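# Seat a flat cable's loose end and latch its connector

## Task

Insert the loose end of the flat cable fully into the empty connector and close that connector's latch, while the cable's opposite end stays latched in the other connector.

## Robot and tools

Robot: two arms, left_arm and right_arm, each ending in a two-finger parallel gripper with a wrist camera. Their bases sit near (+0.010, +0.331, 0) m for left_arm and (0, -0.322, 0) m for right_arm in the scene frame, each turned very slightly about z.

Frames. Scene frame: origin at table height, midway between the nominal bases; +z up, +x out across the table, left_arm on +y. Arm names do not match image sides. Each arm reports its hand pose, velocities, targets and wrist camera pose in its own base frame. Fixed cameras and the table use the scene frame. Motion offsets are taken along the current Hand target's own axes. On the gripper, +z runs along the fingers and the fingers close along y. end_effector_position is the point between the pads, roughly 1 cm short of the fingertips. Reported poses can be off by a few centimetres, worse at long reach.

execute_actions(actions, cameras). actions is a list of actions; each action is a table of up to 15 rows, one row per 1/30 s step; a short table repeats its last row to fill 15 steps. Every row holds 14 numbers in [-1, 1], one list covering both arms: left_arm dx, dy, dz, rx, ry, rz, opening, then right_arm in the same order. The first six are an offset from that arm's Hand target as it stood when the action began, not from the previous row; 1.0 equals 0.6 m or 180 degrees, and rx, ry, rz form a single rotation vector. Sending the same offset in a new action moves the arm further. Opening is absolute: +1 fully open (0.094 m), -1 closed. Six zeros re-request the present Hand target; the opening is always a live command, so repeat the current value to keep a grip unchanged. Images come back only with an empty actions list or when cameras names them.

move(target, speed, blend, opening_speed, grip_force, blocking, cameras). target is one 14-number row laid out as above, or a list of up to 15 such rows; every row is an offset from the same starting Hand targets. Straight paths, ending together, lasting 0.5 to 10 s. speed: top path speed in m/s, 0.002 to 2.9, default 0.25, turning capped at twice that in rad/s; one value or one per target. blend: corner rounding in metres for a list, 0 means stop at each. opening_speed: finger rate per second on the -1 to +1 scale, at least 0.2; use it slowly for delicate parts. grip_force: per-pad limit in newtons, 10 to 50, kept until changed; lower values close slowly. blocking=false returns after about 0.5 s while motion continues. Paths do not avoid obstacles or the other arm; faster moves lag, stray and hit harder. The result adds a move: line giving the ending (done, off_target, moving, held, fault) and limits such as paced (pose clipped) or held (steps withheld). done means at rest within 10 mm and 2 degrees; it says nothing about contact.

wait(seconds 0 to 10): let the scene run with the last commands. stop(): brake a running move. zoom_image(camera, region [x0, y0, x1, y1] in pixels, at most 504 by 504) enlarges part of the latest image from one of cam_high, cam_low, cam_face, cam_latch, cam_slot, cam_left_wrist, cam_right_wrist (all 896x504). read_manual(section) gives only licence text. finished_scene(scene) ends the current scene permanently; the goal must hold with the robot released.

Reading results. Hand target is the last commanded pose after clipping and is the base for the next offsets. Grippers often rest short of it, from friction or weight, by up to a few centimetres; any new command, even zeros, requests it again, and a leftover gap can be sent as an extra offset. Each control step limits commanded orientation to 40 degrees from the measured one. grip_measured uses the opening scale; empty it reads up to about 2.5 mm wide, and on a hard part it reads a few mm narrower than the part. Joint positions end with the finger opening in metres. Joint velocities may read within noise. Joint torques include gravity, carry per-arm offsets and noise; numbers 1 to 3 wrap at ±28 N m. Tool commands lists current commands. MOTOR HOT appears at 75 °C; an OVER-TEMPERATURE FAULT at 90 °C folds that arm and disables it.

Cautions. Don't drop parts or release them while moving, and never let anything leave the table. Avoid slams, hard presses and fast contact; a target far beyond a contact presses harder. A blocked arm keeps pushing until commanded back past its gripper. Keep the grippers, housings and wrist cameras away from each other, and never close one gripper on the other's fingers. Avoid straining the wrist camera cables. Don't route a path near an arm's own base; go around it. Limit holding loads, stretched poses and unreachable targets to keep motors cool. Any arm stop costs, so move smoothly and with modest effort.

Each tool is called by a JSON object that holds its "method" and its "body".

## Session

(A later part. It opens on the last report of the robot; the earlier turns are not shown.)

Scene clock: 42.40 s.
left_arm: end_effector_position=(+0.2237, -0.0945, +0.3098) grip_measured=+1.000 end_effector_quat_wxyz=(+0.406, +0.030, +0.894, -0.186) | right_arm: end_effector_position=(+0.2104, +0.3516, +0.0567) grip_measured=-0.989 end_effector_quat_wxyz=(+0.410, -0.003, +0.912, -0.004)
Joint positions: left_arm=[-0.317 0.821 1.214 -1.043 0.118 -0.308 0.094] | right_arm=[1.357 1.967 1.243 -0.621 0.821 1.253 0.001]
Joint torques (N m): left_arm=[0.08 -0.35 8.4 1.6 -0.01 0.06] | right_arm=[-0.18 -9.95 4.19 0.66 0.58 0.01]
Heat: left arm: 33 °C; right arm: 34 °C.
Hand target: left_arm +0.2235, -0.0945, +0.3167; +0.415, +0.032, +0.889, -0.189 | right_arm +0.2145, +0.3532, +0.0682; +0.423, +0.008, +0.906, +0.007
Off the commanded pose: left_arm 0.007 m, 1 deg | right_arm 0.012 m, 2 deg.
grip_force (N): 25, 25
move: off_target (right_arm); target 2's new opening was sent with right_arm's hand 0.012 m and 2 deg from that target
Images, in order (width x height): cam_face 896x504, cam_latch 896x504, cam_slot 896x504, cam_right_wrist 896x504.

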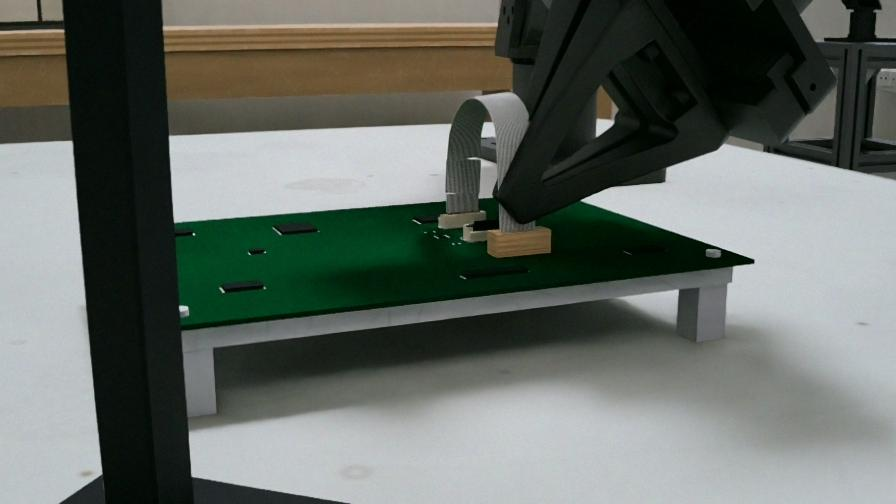

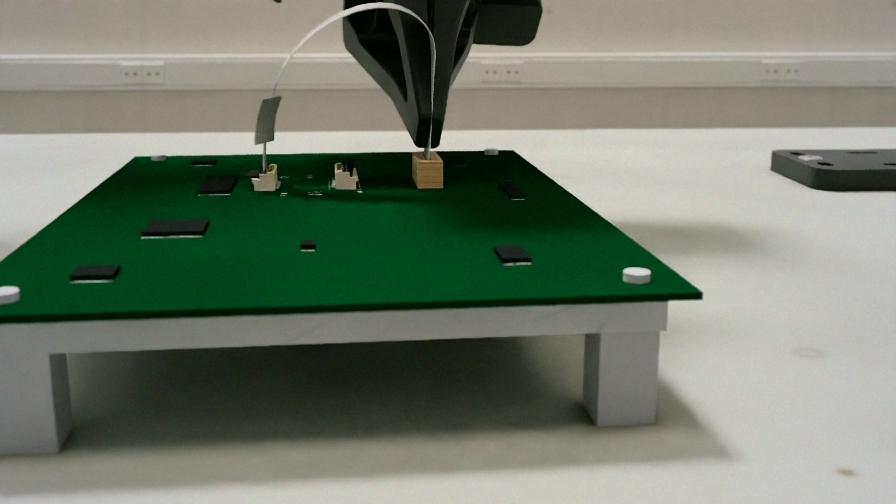

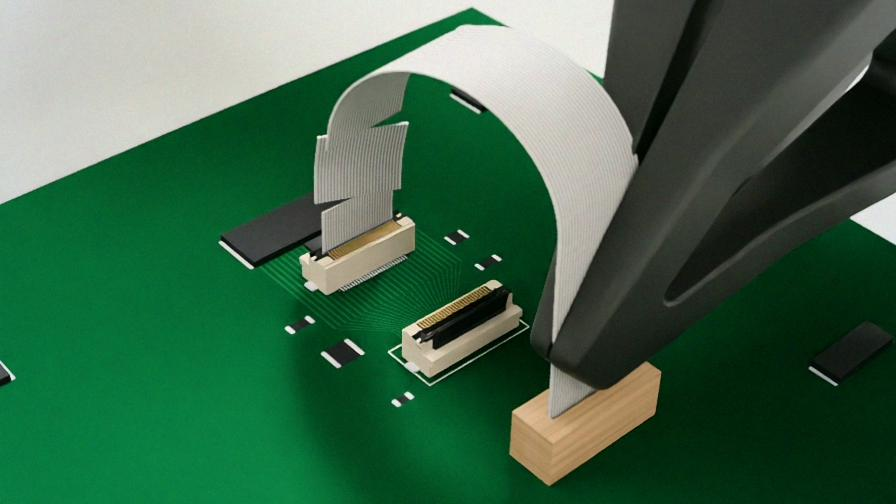

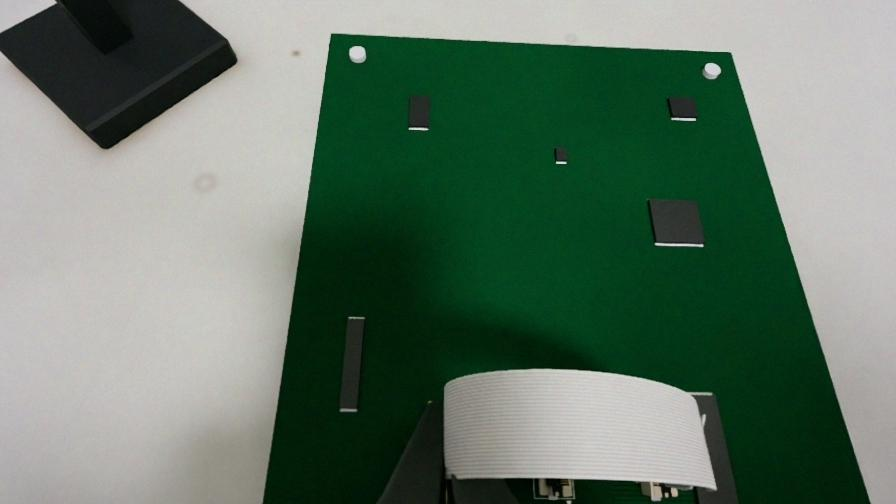

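{"method": "move", "body": {"target": [0,0,0,0,0,0,1,-0.0204,0.0005,-0.0172,0,0,0,-1], "speed": 0.06, "cameras": ["cam_right_wrist","cam_face","cam_latch","cam_slot"]}}

Scene clock: 44.73 s.
left_arm: end_effector_position=(+0.2237, -0.0945, +0.3098) grip_measured=+1.000 end_effector_quat_wxyz=(+0.406, +0.030, +0.894, -0.186) | right_arm: end_effector_position=(+0.2098, +0.3509, +0.0599) grip_measured=-0.990 end_effector_quat_wxyz=(+0.408, -0.004, +0.913, -0.006)
Joint positions: left_arm=[-0.317 0.821 1.214 -1.043 0.118 -0.308 0.094] | right_arm=[1.357 1.96 1.251 -0.641 0.818 1.253 0]
Joint torques (N m): left_arm=[0.03 -0.4 8.42 1.58 -0.03 -0.01] | right_arm=[-0.18 -11.45 6.09 0.32 0.6 -0.01]
Heat: left arm: 33 °C; right arm: 34 °C.
Hand target: left_arm +0.2235, -0.0945, +0.3167; +0.415, +0.032, +0.889, -0.189 | right_arm +0.2145, +0.3532, +0.0843; +0.423, +0.008, +0.906, +0.007
Off the commanded pose: left_arm 0.007 m, 1 deg | right_arm 0.025 m, 3 deg.
grip_force (N): 25, 25
move: off_target (right_arm)
Images, in order (width x height): cam_face 896x504, cam_latch 896x504, cam_slot 896x504, cam_right_wrist 896x504.

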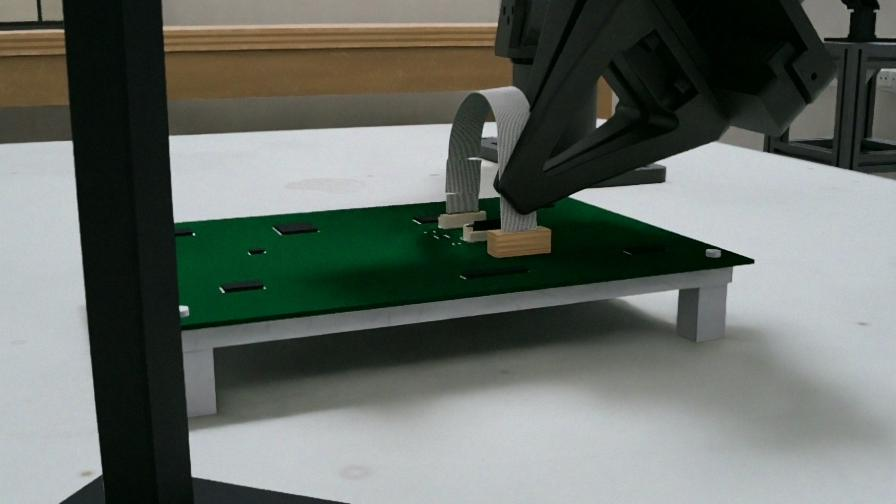

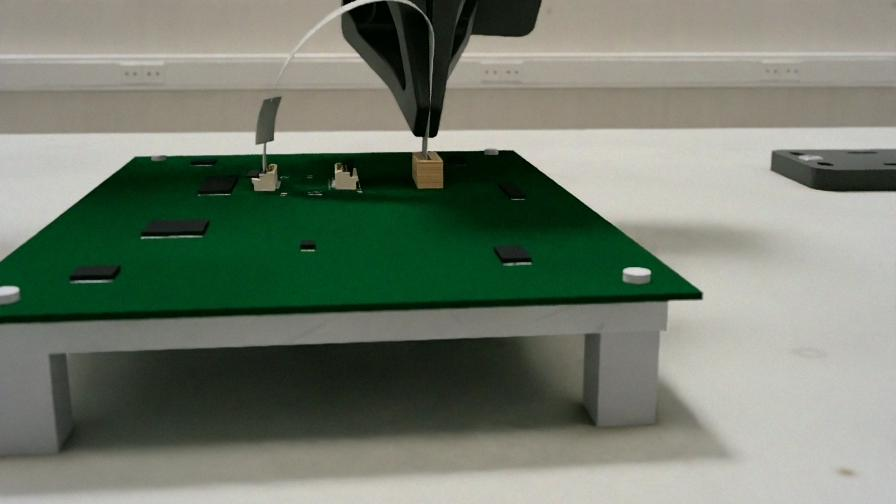

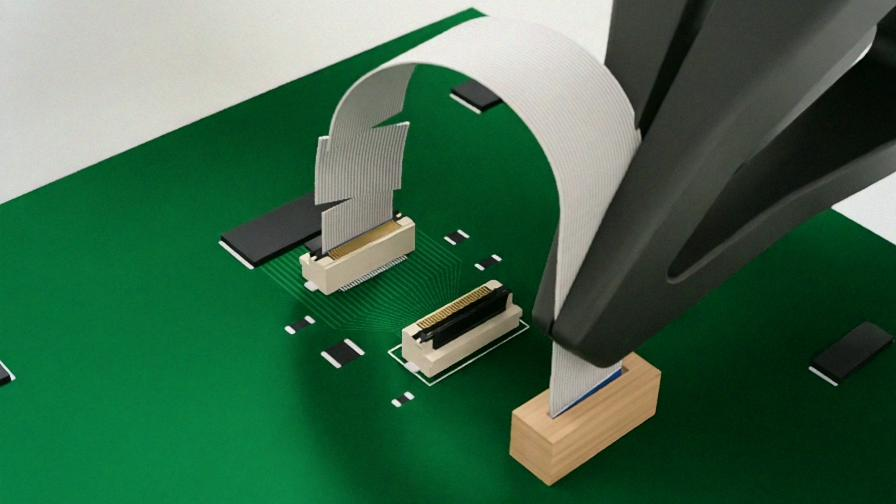

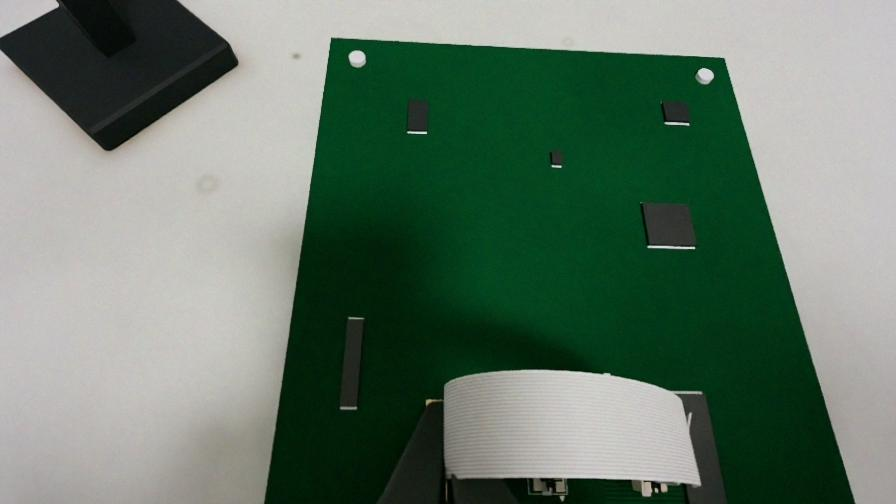

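{"method": "move", "body": {"target": [0,0,0,0,0,0,1,-0.0102,0.0002,-0.0086,0,0,0,-1], "speed": 0.05, "cameras": ["cam_latch","cam_slot"]}}

Scene clock: 46.63 s.
left_arm: end_effector_position=(+0.2237, -0.0945, +0.3098) grip_measured=+1.000 end_effector_quat_wxyz=(+0.406, +0.030, +0.894, -0.186) | right_arm: end_effector_position=(+0.2092, +0.3483, +0.0675) grip_measured=-0.990 end_effector_quat_wxyz=(+0.406, -0.007, +0.914, -0.013)
Joint positions: left_arm=[-0.317 0.821 1.214 -1.043 0.118 -0.308 0.094] | right_arm=[1.357 1.947 1.267 -0.685 0.818 1.253 0]
Joint torques (N m): left_arm=[0.08 -0.25 8.28 1.63 -0.06 -0.02] | right_arm=[-0.18 -11.3 6.24 0.43 0.61 0.01]
Heat: left arm: 34 °C; right arm: 35 °C.
Hand target: left_arm +0.2235, -0.0945, +0.3167; +0.415, +0.032, +0.889, -0.189 | right_arm +0.2145, +0.3531, +0.0922; +0.423, +0.008, +0.906, +0.007
Off the commanded pose: left_arm 0.007 m, 1 deg | right_arm 0.026 m, 4 deg.
grip_force (N): 25, 25
move: off_target (right_arm)
Images, in order (width x height): cam_latch 896x504, cam_slot 896x504.

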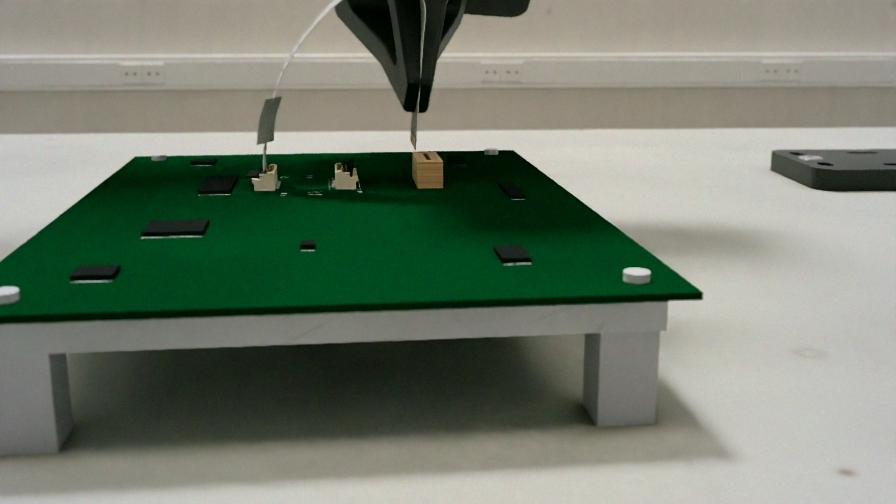

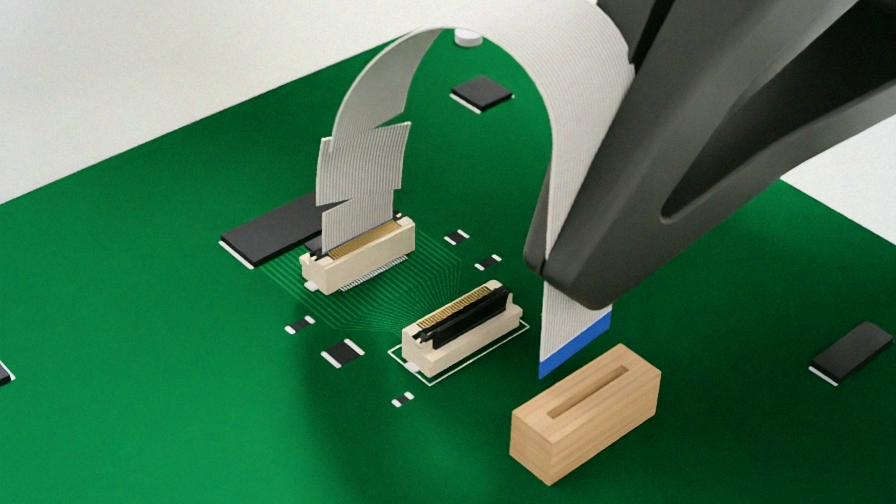

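{"method": "move", "body": {"target": [[0,0,0,0,0,0,1,-0.0077,-0.012,-0.0064,0,0,0,-1],[0,0,0,0,0,0,1,-0.0077,-0.044,-0.0064,0,0,0,-1]], "speed": 0.05, "blend": 0.003, "cameras": ["cam_latch","cam_slot","cam_face","cam_right_wrist"]}}

Scene clock: 52.40 s.
left_arm: end_effector_position=(+0.2237, -0.0945, +0.3098) grip_measured=+1.000 end_effector_quat_wxyz=(+0.406, +0.030, +0.894, -0.186) | right_arm: end_effector_position=(+0.2089, +0.3257, +0.0818) grip_measured=-0.990 end_effector_quat_wxyz=(+0.408, -0.008, +0.913, -0.012)
Joint positions: left_arm=[-0.317 0.821 1.214 -1.043 0.118 -0.308 0.094] | right_arm=[1.345 1.843 1.185 -0.69 0.817 1.231 0]
Joint torques (N m): left_arm=[-0.01 -0.28 8.35 1.61 -0.03 -0.03] | right_arm=[-0.55 -10.43 3.97 0.73 0.58 0.02]
Heat: left arm: 34 °C; right arm: 34 °C.
Hand target: left_arm +0.2235, -0.0945, +0.3167; +0.415, +0.032, +0.889, -0.189 | right_arm +0.2143, +0.3267, +0.0978; +0.424, +0.008, +0.906, +0.008
Off the commanded pose: left_arm 0.007 m, 1 deg | right_arm 0.017 m, 3 deg.
grip_force (N): 25, 25
move: off_target (right_arm)
Images, in order (width x height): cam_face 896x504, cam_latch 896x504, cam_slot 896x504, cam_right_wrist 896x504.

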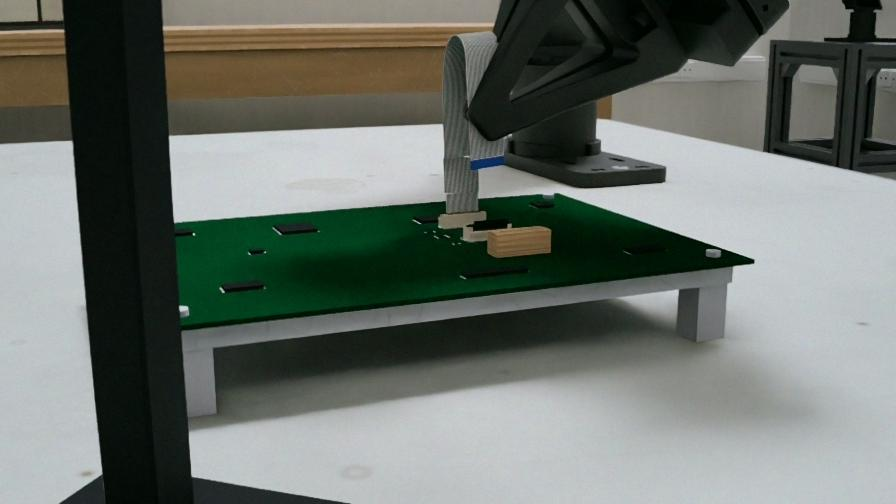

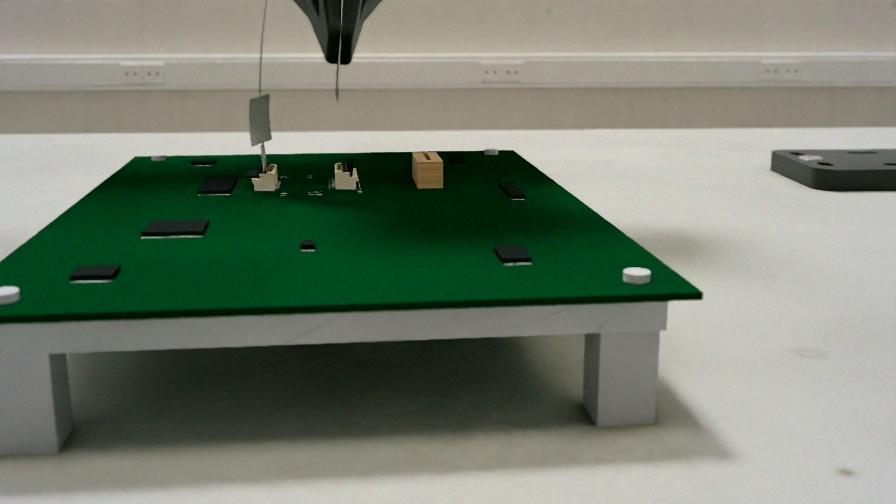

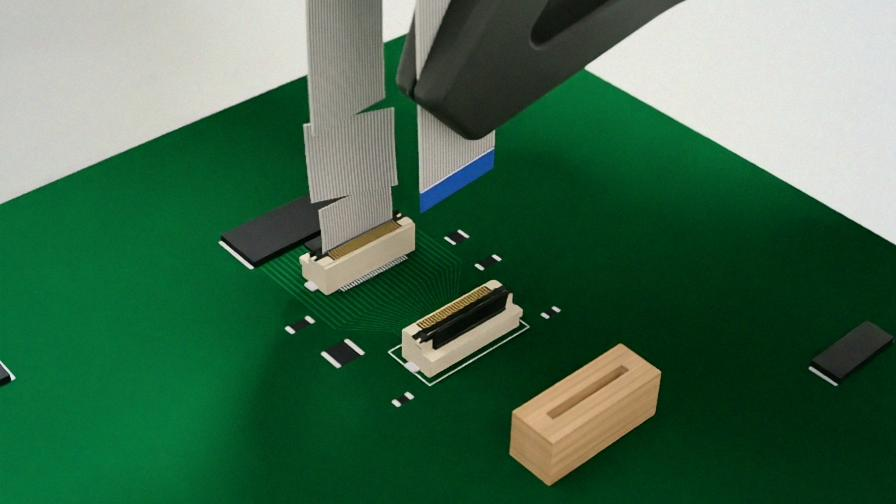

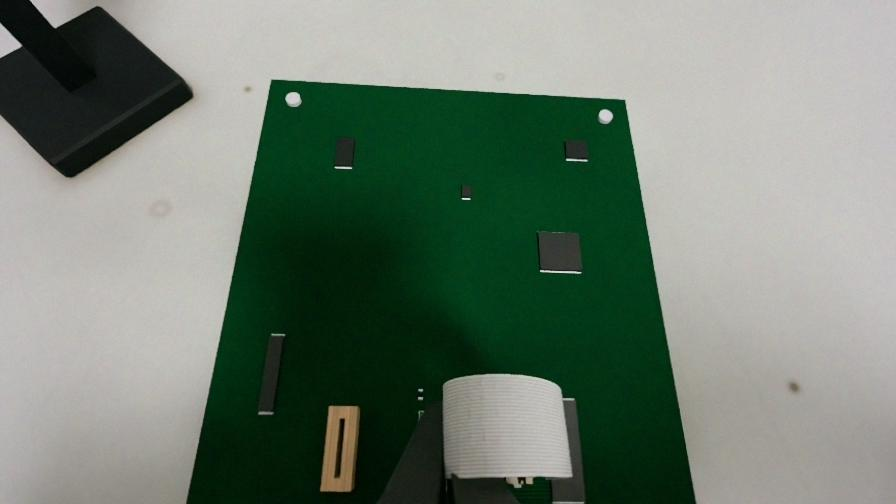

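{"method": "move", "body": {"target": [0,0,0,0,0,0,1,0.0153,0.0022,0.0129,-0.0081,0,0.0149,-1], "speed": 0.05, "cameras": ["cam_latch","cam_slot","cam_face","cam_right_wrist"]}}

{"method": "zoom_image", "body": {"camera": "cam_latch", "region": [290, 80, 410, 200]}}

{"method": "zoom_image", "body": {"camera": "cam_slot", "region": [360, 100, 600, 400]}}

{"method": "zoom_image", "body": {"camera": "cam_face", "region": [420, 130, 560, 270]}}

Scene clock: 61.83 s.
left_arm: end_effector_position=(+0.2237, -0.0945, +0.3098) grip_measured=+1.000 end_effector_quat_wxyz=(+0.406, +0.030, +0.894, -0.186) | right_arm: end_effector_position=(+0.2083, +0.3273, +0.0702) grip_measured=-0.990 end_effector_quat_wxyz=(+0.408, +0.003, +0.913, +0.007)
Joint positions: left_arm=[-0.317 0.821 1.214 -1.043 0.118 -0.308 0.094] | right_arm=[1.345 1.843 1.131 -0.598 0.81 1.238 0]
Joint torques (N m): left_arm=[-0.08 -0.23 8.21 1.61 -0.02 0.02] | right_arm=[-0.7 -10.33 3.84 0.78 0.56 0.11]
Heat: left arm: 34 °C; right arm: 36 °C.
Hand target: left_arm +0.2235, -0.0945, +0.3167; +0.415, +0.032, +0.889, -0.189 | right_arm +0.2144, +0.3282, +0.0858; +0.423, +0.024, +0.905, +0.029
Off the commanded pose: left_arm 0.007 m, 1 deg | right_arm 0.017 m, 4 deg.
grip_force (N): 25, 25
move: off_target (right_arm)
Images, in order (width x height): cam_face 896x504, cam_latch 896x504, cam_slot 896x504, cam_right_wrist 896x504.

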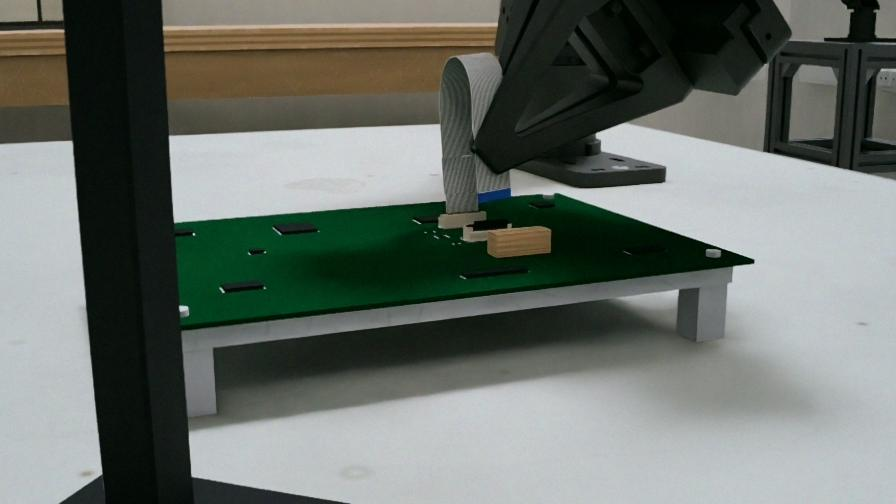

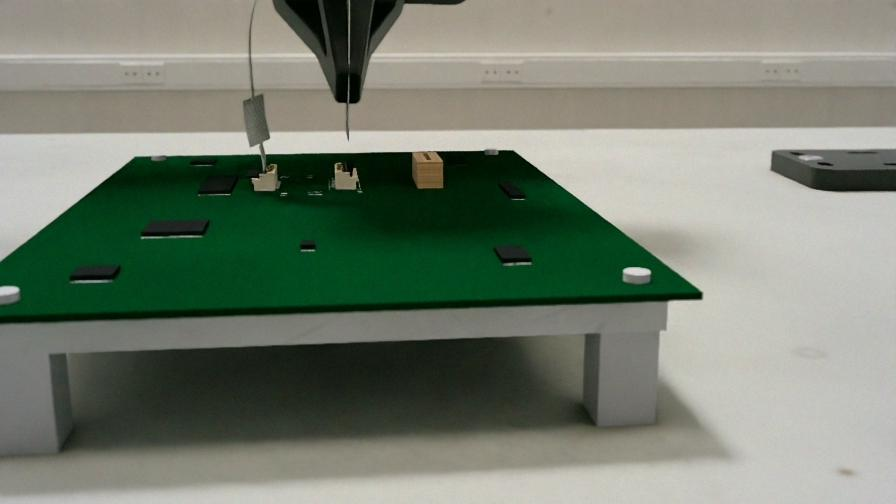

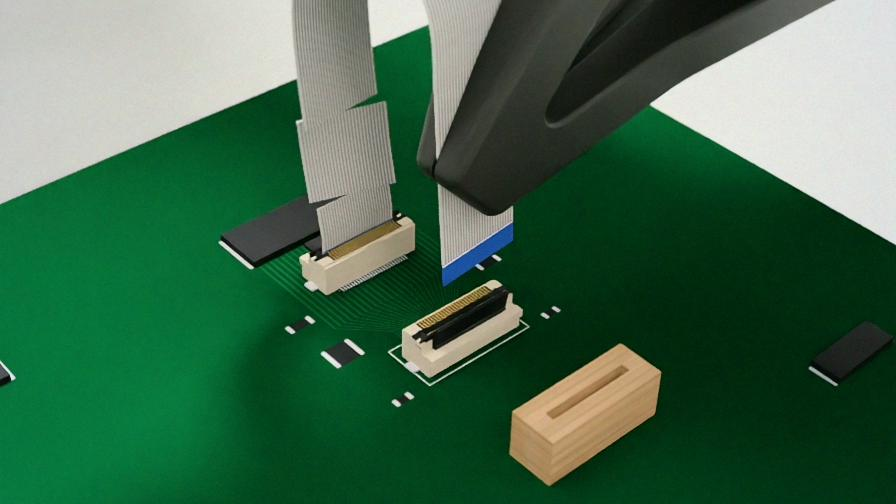

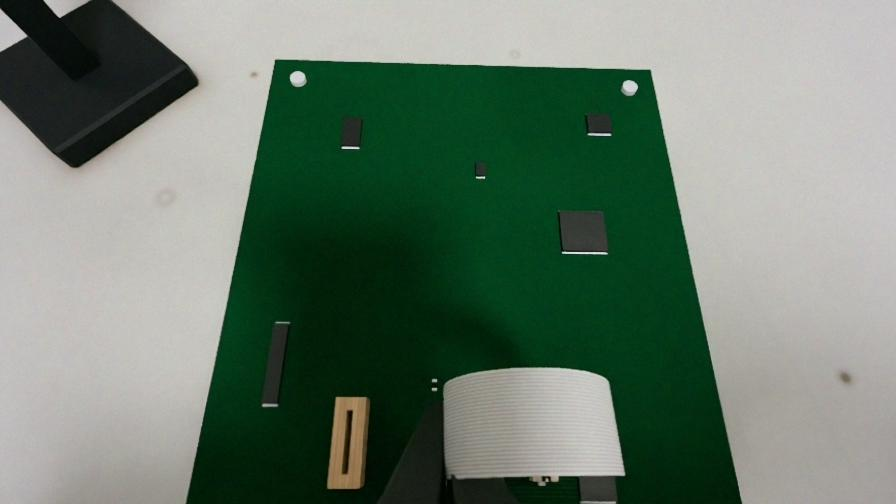

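Scaled by 4.200 from the camera's 896x504 image, which has a finer 1280x720 frame.

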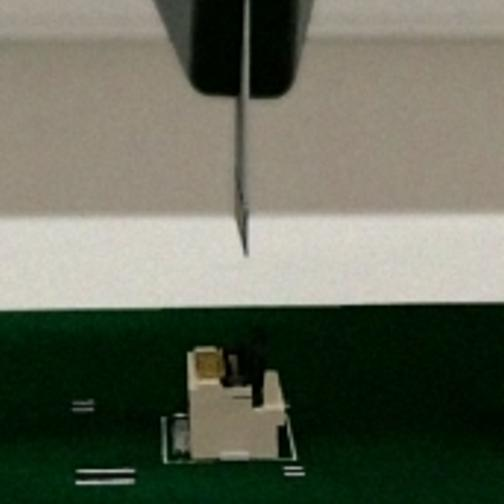

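Scaled by 1.680 from the camera's 896x504 image, which has a finer 1280x720 frame.

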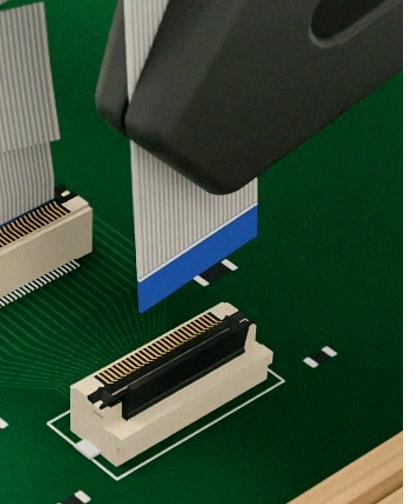

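Scaled by 3.600 from the camera's 896x504 image, which has a finer 1280x720 frame.

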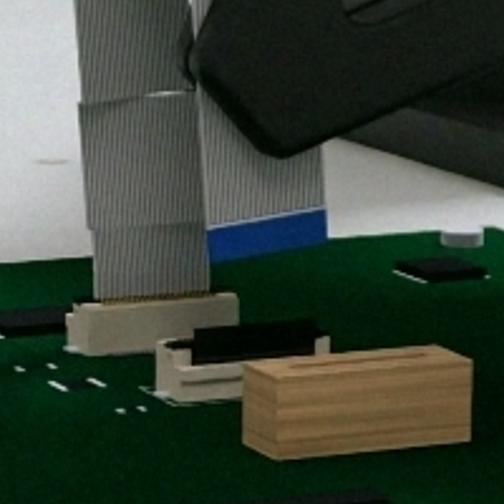

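{"method": "move", "body": {"target": [0,0,0,0,0,0,1,0.0040,-0.0022,0.0080,0,0,0,-1], "speed": 0.05, "cameras": ["cam_latch","cam_slot","cam_face"]}}

{"method": "zoom_image", "body": {"camera": "cam_latch", "region": [320, 120, 380, 200]}}

{"method": "zoom_image", "body": {"camera": "cam_slot", "region": [390, 190, 560, 400]}}

{"method": "zoom_image", "body": {"camera": "cam_face", "region": [430, 170, 560, 270]}}

Scene clock: 69.23 s.
left_arm: end_effector_position=(+0.2237, -0.0945, +0.3098) grip_measured=+1.000 end_effector_quat_wxyz=(+0.406, +0.030, +0.894, -0.186) | right_arm: end_effector_position=(+0.2100, +0.3265, +0.0666) grip_measured=-0.990 end_effector_quat_wxyz=(+0.407, +0.007, +0.913, +0.012)
Joint positions: left_arm=[-0.317 0.821 1.214 -1.043 0.118 -0.308 0.094] | right_arm=[1.338 1.843 1.115 -0.571 0.805 1.238 0]
Joint torques (N m): left_arm=[0.16 -0.2 8.35 1.59 -0.01 -0.02] | right_arm=[-0.72 -9.87 3.82 0.82 0.58 0.01]
Heat: left arm: 35 °C; right arm: 37 °C.
Hand target: left_arm +0.2235, -0.0945, +0.3167; +0.415, +0.032, +0.889, -0.189 | right_arm +0.2165, +0.3272, +0.0808; +0.423, +0.024, +0.905, +0.029
Off the commanded pose: left_arm 0.007 m, 1 deg | right_arm 0.016 m, 3 deg.
grip_force (N): 25, 25
move: off_target (right_arm)
Images, in order (width x height): cam_face 896x504, cam_latch 896x504, cam_slot 896x504.

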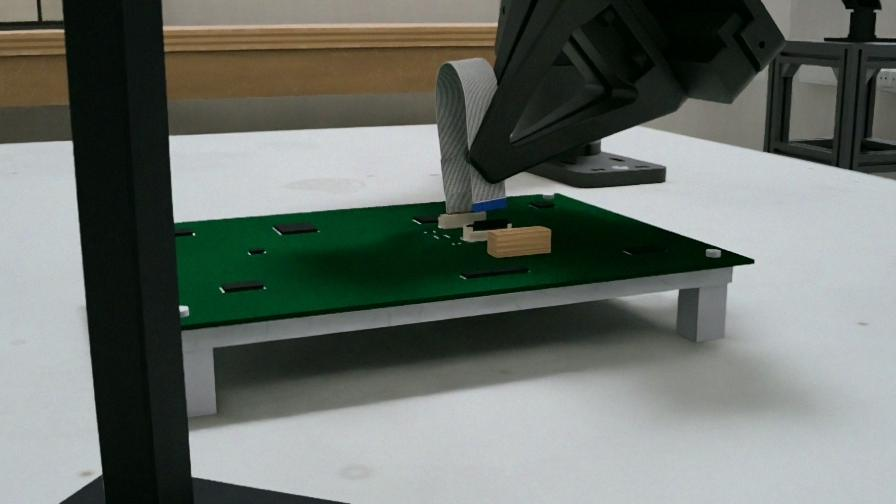

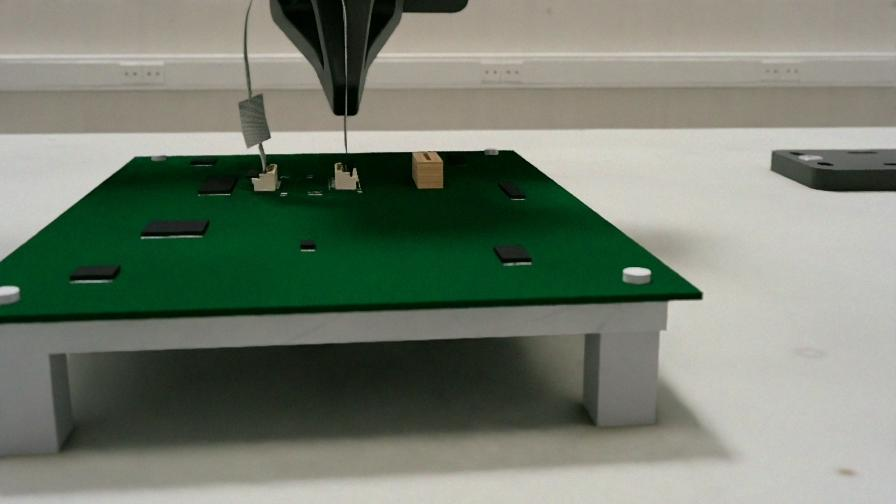

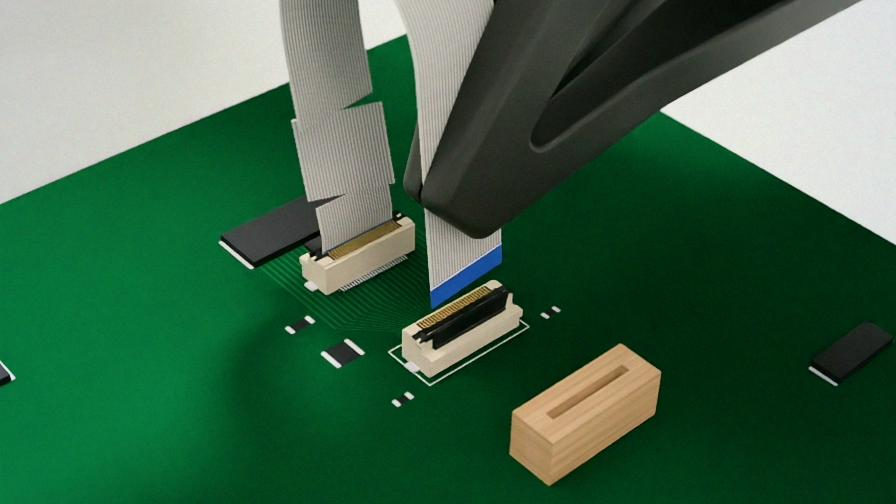

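Scaled by 6.300 from the camera's 896x504 image, which has a finer 1280x720 frame.

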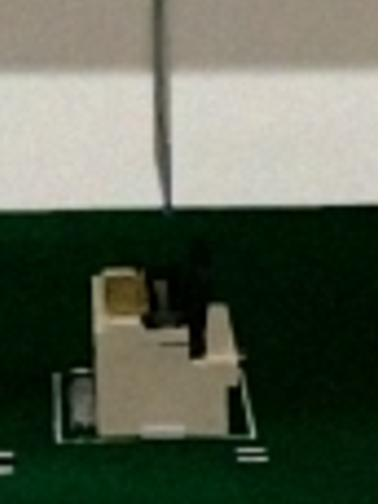

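Scaled by 2.400 from the camera's 896x504 image, which has a finer 1280x720 frame.

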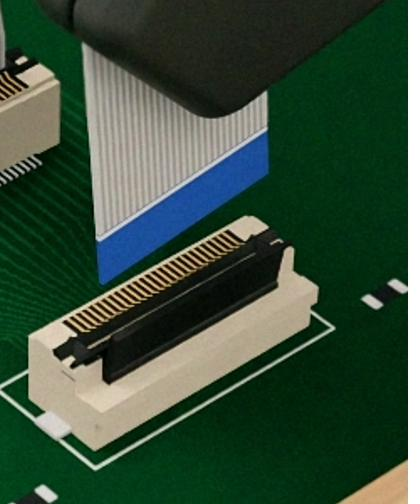

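Scaled by 3.877 from the camera's 896x504 image, which has a finer 1280x720 frame.

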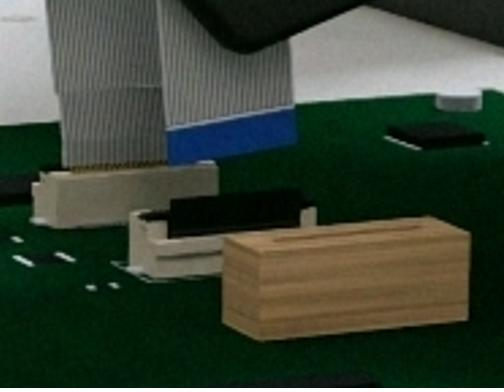

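{"method": "move", "body": {"target": [0,0,0,0,0,0,1,0.0023,-0.0003,-0.0002,0,-0.0222,0,-1], "speed": 0.05, "cameras": ["cam_latch","cam_slot","cam_face"]}}

{"method": "zoom_image", "body": {"camera": "cam_latch", "region": [320, 120, 380, 200]}}

{"method": "zoom_image", "body": {"camera": "cam_slot", "region": [390, 190, 560, 400]}}

{"method": "zoom_image", "body": {"camera": "cam_face", "region": [430, 170, 560, 270]}}

Scene clock: 74.13 s.
left_arm: end_effector_position=(+0.2237, -0.0945, +0.3098) grip_measured=+1.000 end_effector_quat_wxyz=(+0.406, +0.030, +0.894, -0.186) | right_arm: end_effector_position=(+0.2117, +0.3253, +0.0680) grip_measured=-0.990 end_effector_quat_wxyz=(+0.433, +0.011, +0.901, +0.014)
Joint positions: left_arm=[-0.317 0.821 1.214 -1.043 0.118 -0.308 0.094] | right_arm=[1.351 1.843 1.085 -0.524 0.86 1.242 0]
Joint torques (N m): left_arm=[0.08 -0.18 8.29 1.59 0 0.04] | right_arm=[0.39 -8.69 3.79 0.85 0.75 0.1]
Heat: left arm: 35 °C; right arm: 37 °C.
Hand target: left_arm +0.2235, -0.0945, +0.3167; +0.415, +0.032, +0.889, -0.189 | right_arm +0.2155, +0.3271, +0.0799; +0.455, +0.025, +0.890, +0.028
Off the commanded pose: left_arm 0.007 m, 1 deg | right_arm 0.013 m, 4 deg.
grip_force (N): 25, 25
move: off_target (right_arm)
Images, in order (width x height): cam_face 896x504, cam_latch 896x504, cam_slot 896x504.

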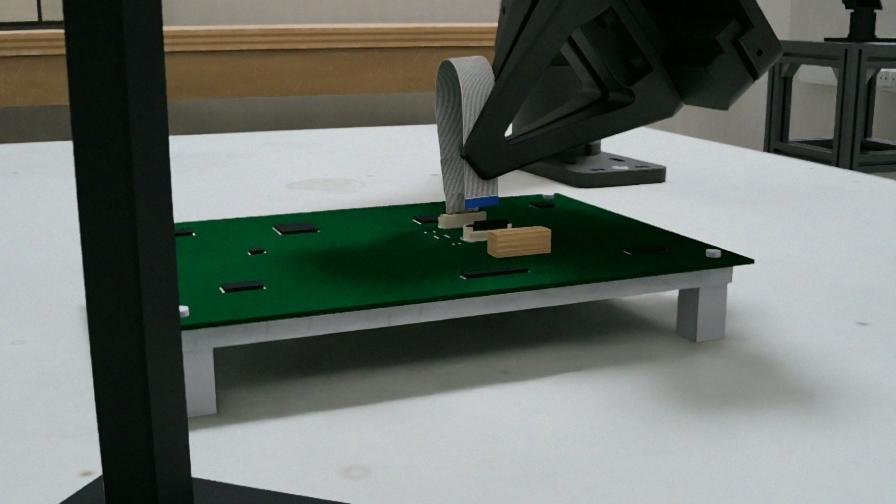

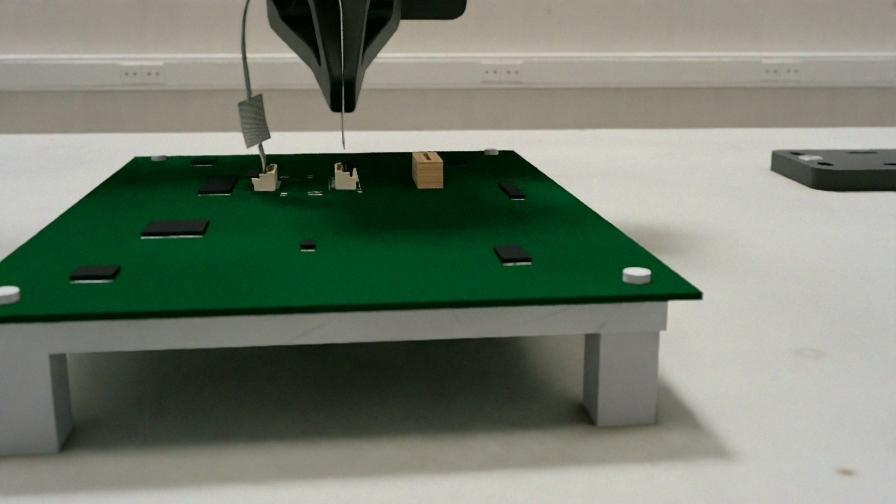

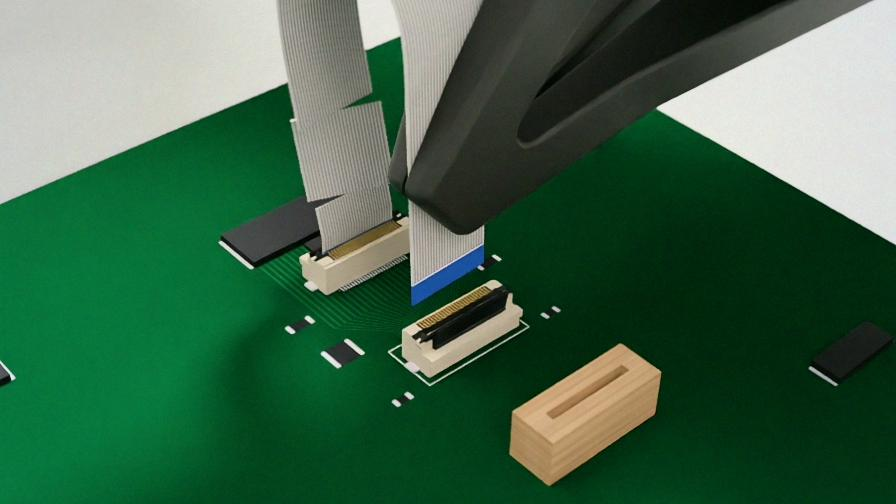

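Scaled by 6.300 from the camera's 896x504 image, which has a finer 1280x720 frame.

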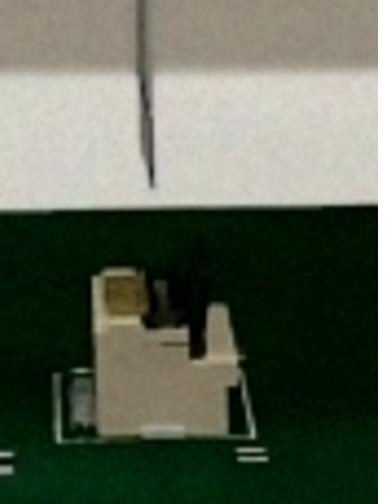

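Scaled by 2.400 from the camera's 896x504 image, which has a finer 1280x720 frame.

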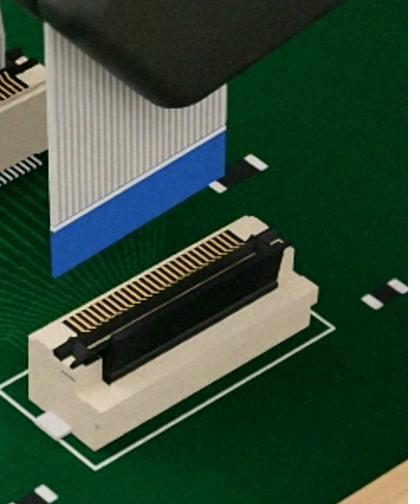

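Scaled by 3.877 from the camera's 896x504 image, which has a finer 1280x720 frame.

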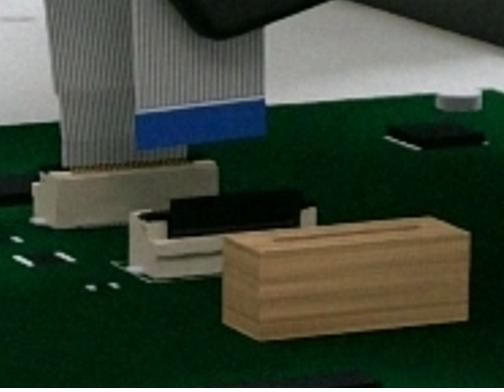

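{"method": "move", "body": {"target": [0,0,0,0,0,0,1,0.0051,0.0015,-0.0012,0,0,0,-1], "speed": 0.05, "cameras": ["cam_latch","cam_slot","cam_face"]}}

{"method": "zoom_image", "body": {"camera": "cam_latch", "region": [320, 120, 380, 200]}}

{"method": "zoom_image", "body": {"camera": "cam_slot", "region": [390, 190, 560, 400]}}

{"method": "zoom_image", "body": {"camera": "cam_face", "region": [430, 170, 560, 270]}}

Scene clock: 77.90 s.
left_arm: end_effector_position=(+0.2237, -0.0945, +0.3098) grip_measured=+1.000 end_effector_quat_wxyz=(+0.406, +0.030, +0.894, -0.186) | right_arm: end_effector_position=(+0.2100, +0.3265, +0.0686) grip_measured=-0.990 end_effector_quat_wxyz=(+0.435, +0.012, +0.900, +0.017)
Joint positions: left_arm=[-0.317 0.821 1.214 -1.043 0.118 -0.308 0.094] | right_arm=[1.358 1.843 1.085 -0.523 0.865 1.251 0]
Joint torques (N m): left_arm=[0.08 -0.17 8.24 1.59 -0.03 0.08] | right_arm=[0.47 -8.12 3.9 0.84 0.74 0.1]
Heat: left arm: 35 °C; right arm: 37 °C.
Hand target: left_arm +0.2235, -0.0945, +0.3167; +0.415, +0.032, +0.889, -0.189 | right_arm +0.2131, +0.3282, +0.0778; +0.455, +0.025, +0.890, +0.028
Off the commanded pose: left_arm 0.007 m, 1 deg | right_arm 0.010 m, 3 deg.
grip_force (N): 25, 25
move: off_target (right_arm)
Images, in order (width x height): cam_face 896x504, cam_latch 896x504, cam_slot 896x504.

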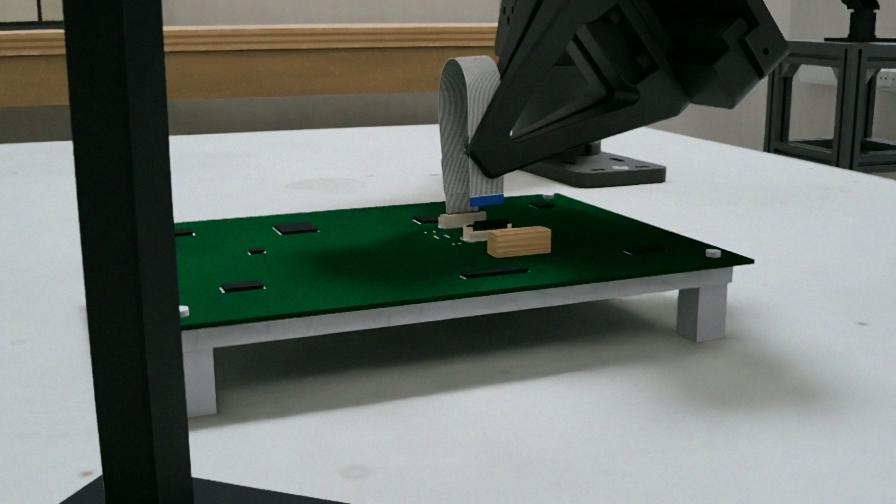

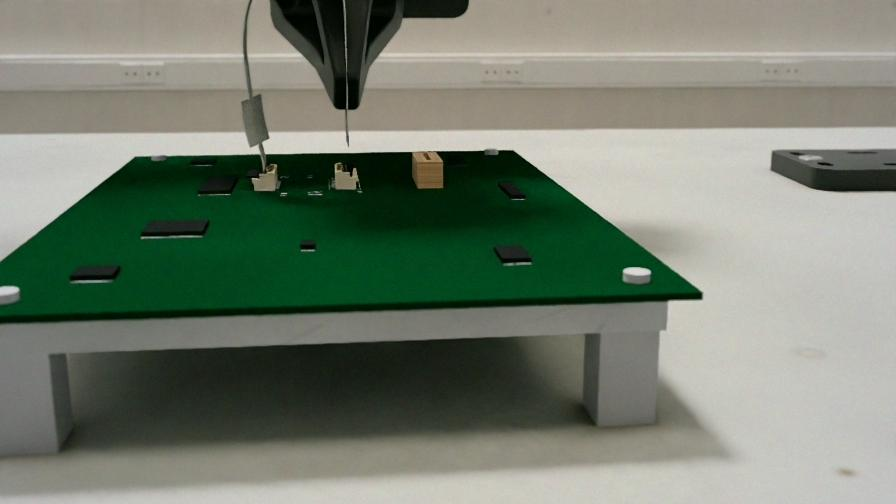

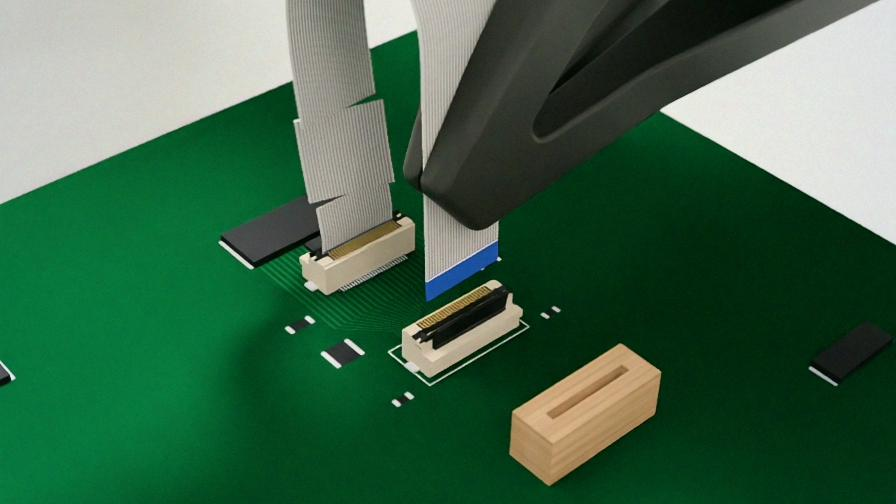

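Scaled by 6.300 from the camera's 896x504 image, which has a finer 1280x720 frame.

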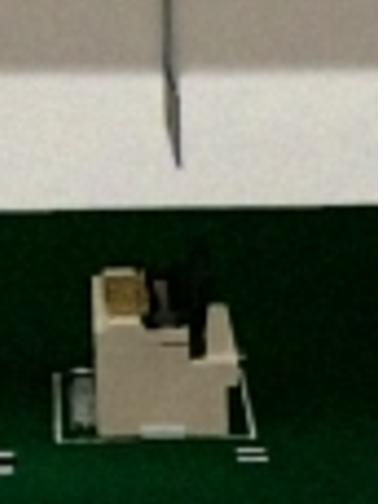

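Scaled by 2.400 from the camera's 896x504 image, which has a finer 1280x720 frame.

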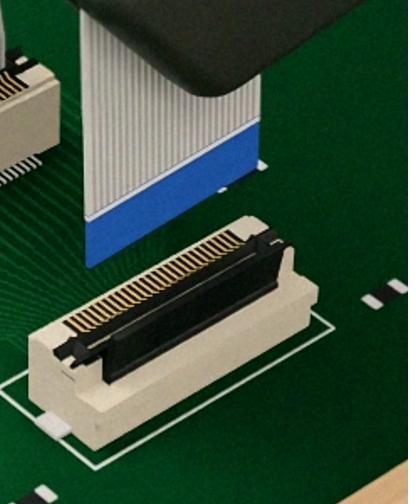

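Scaled by 3.877 from the camera's 896x504 image, which has a finer 1280x720 frame.

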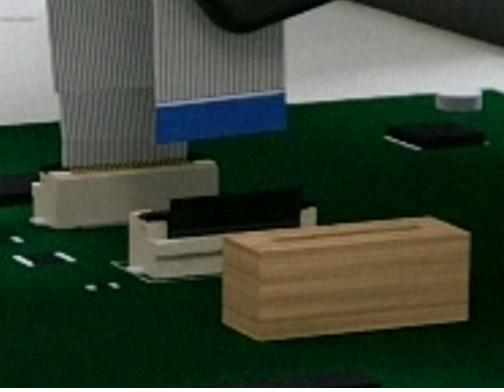

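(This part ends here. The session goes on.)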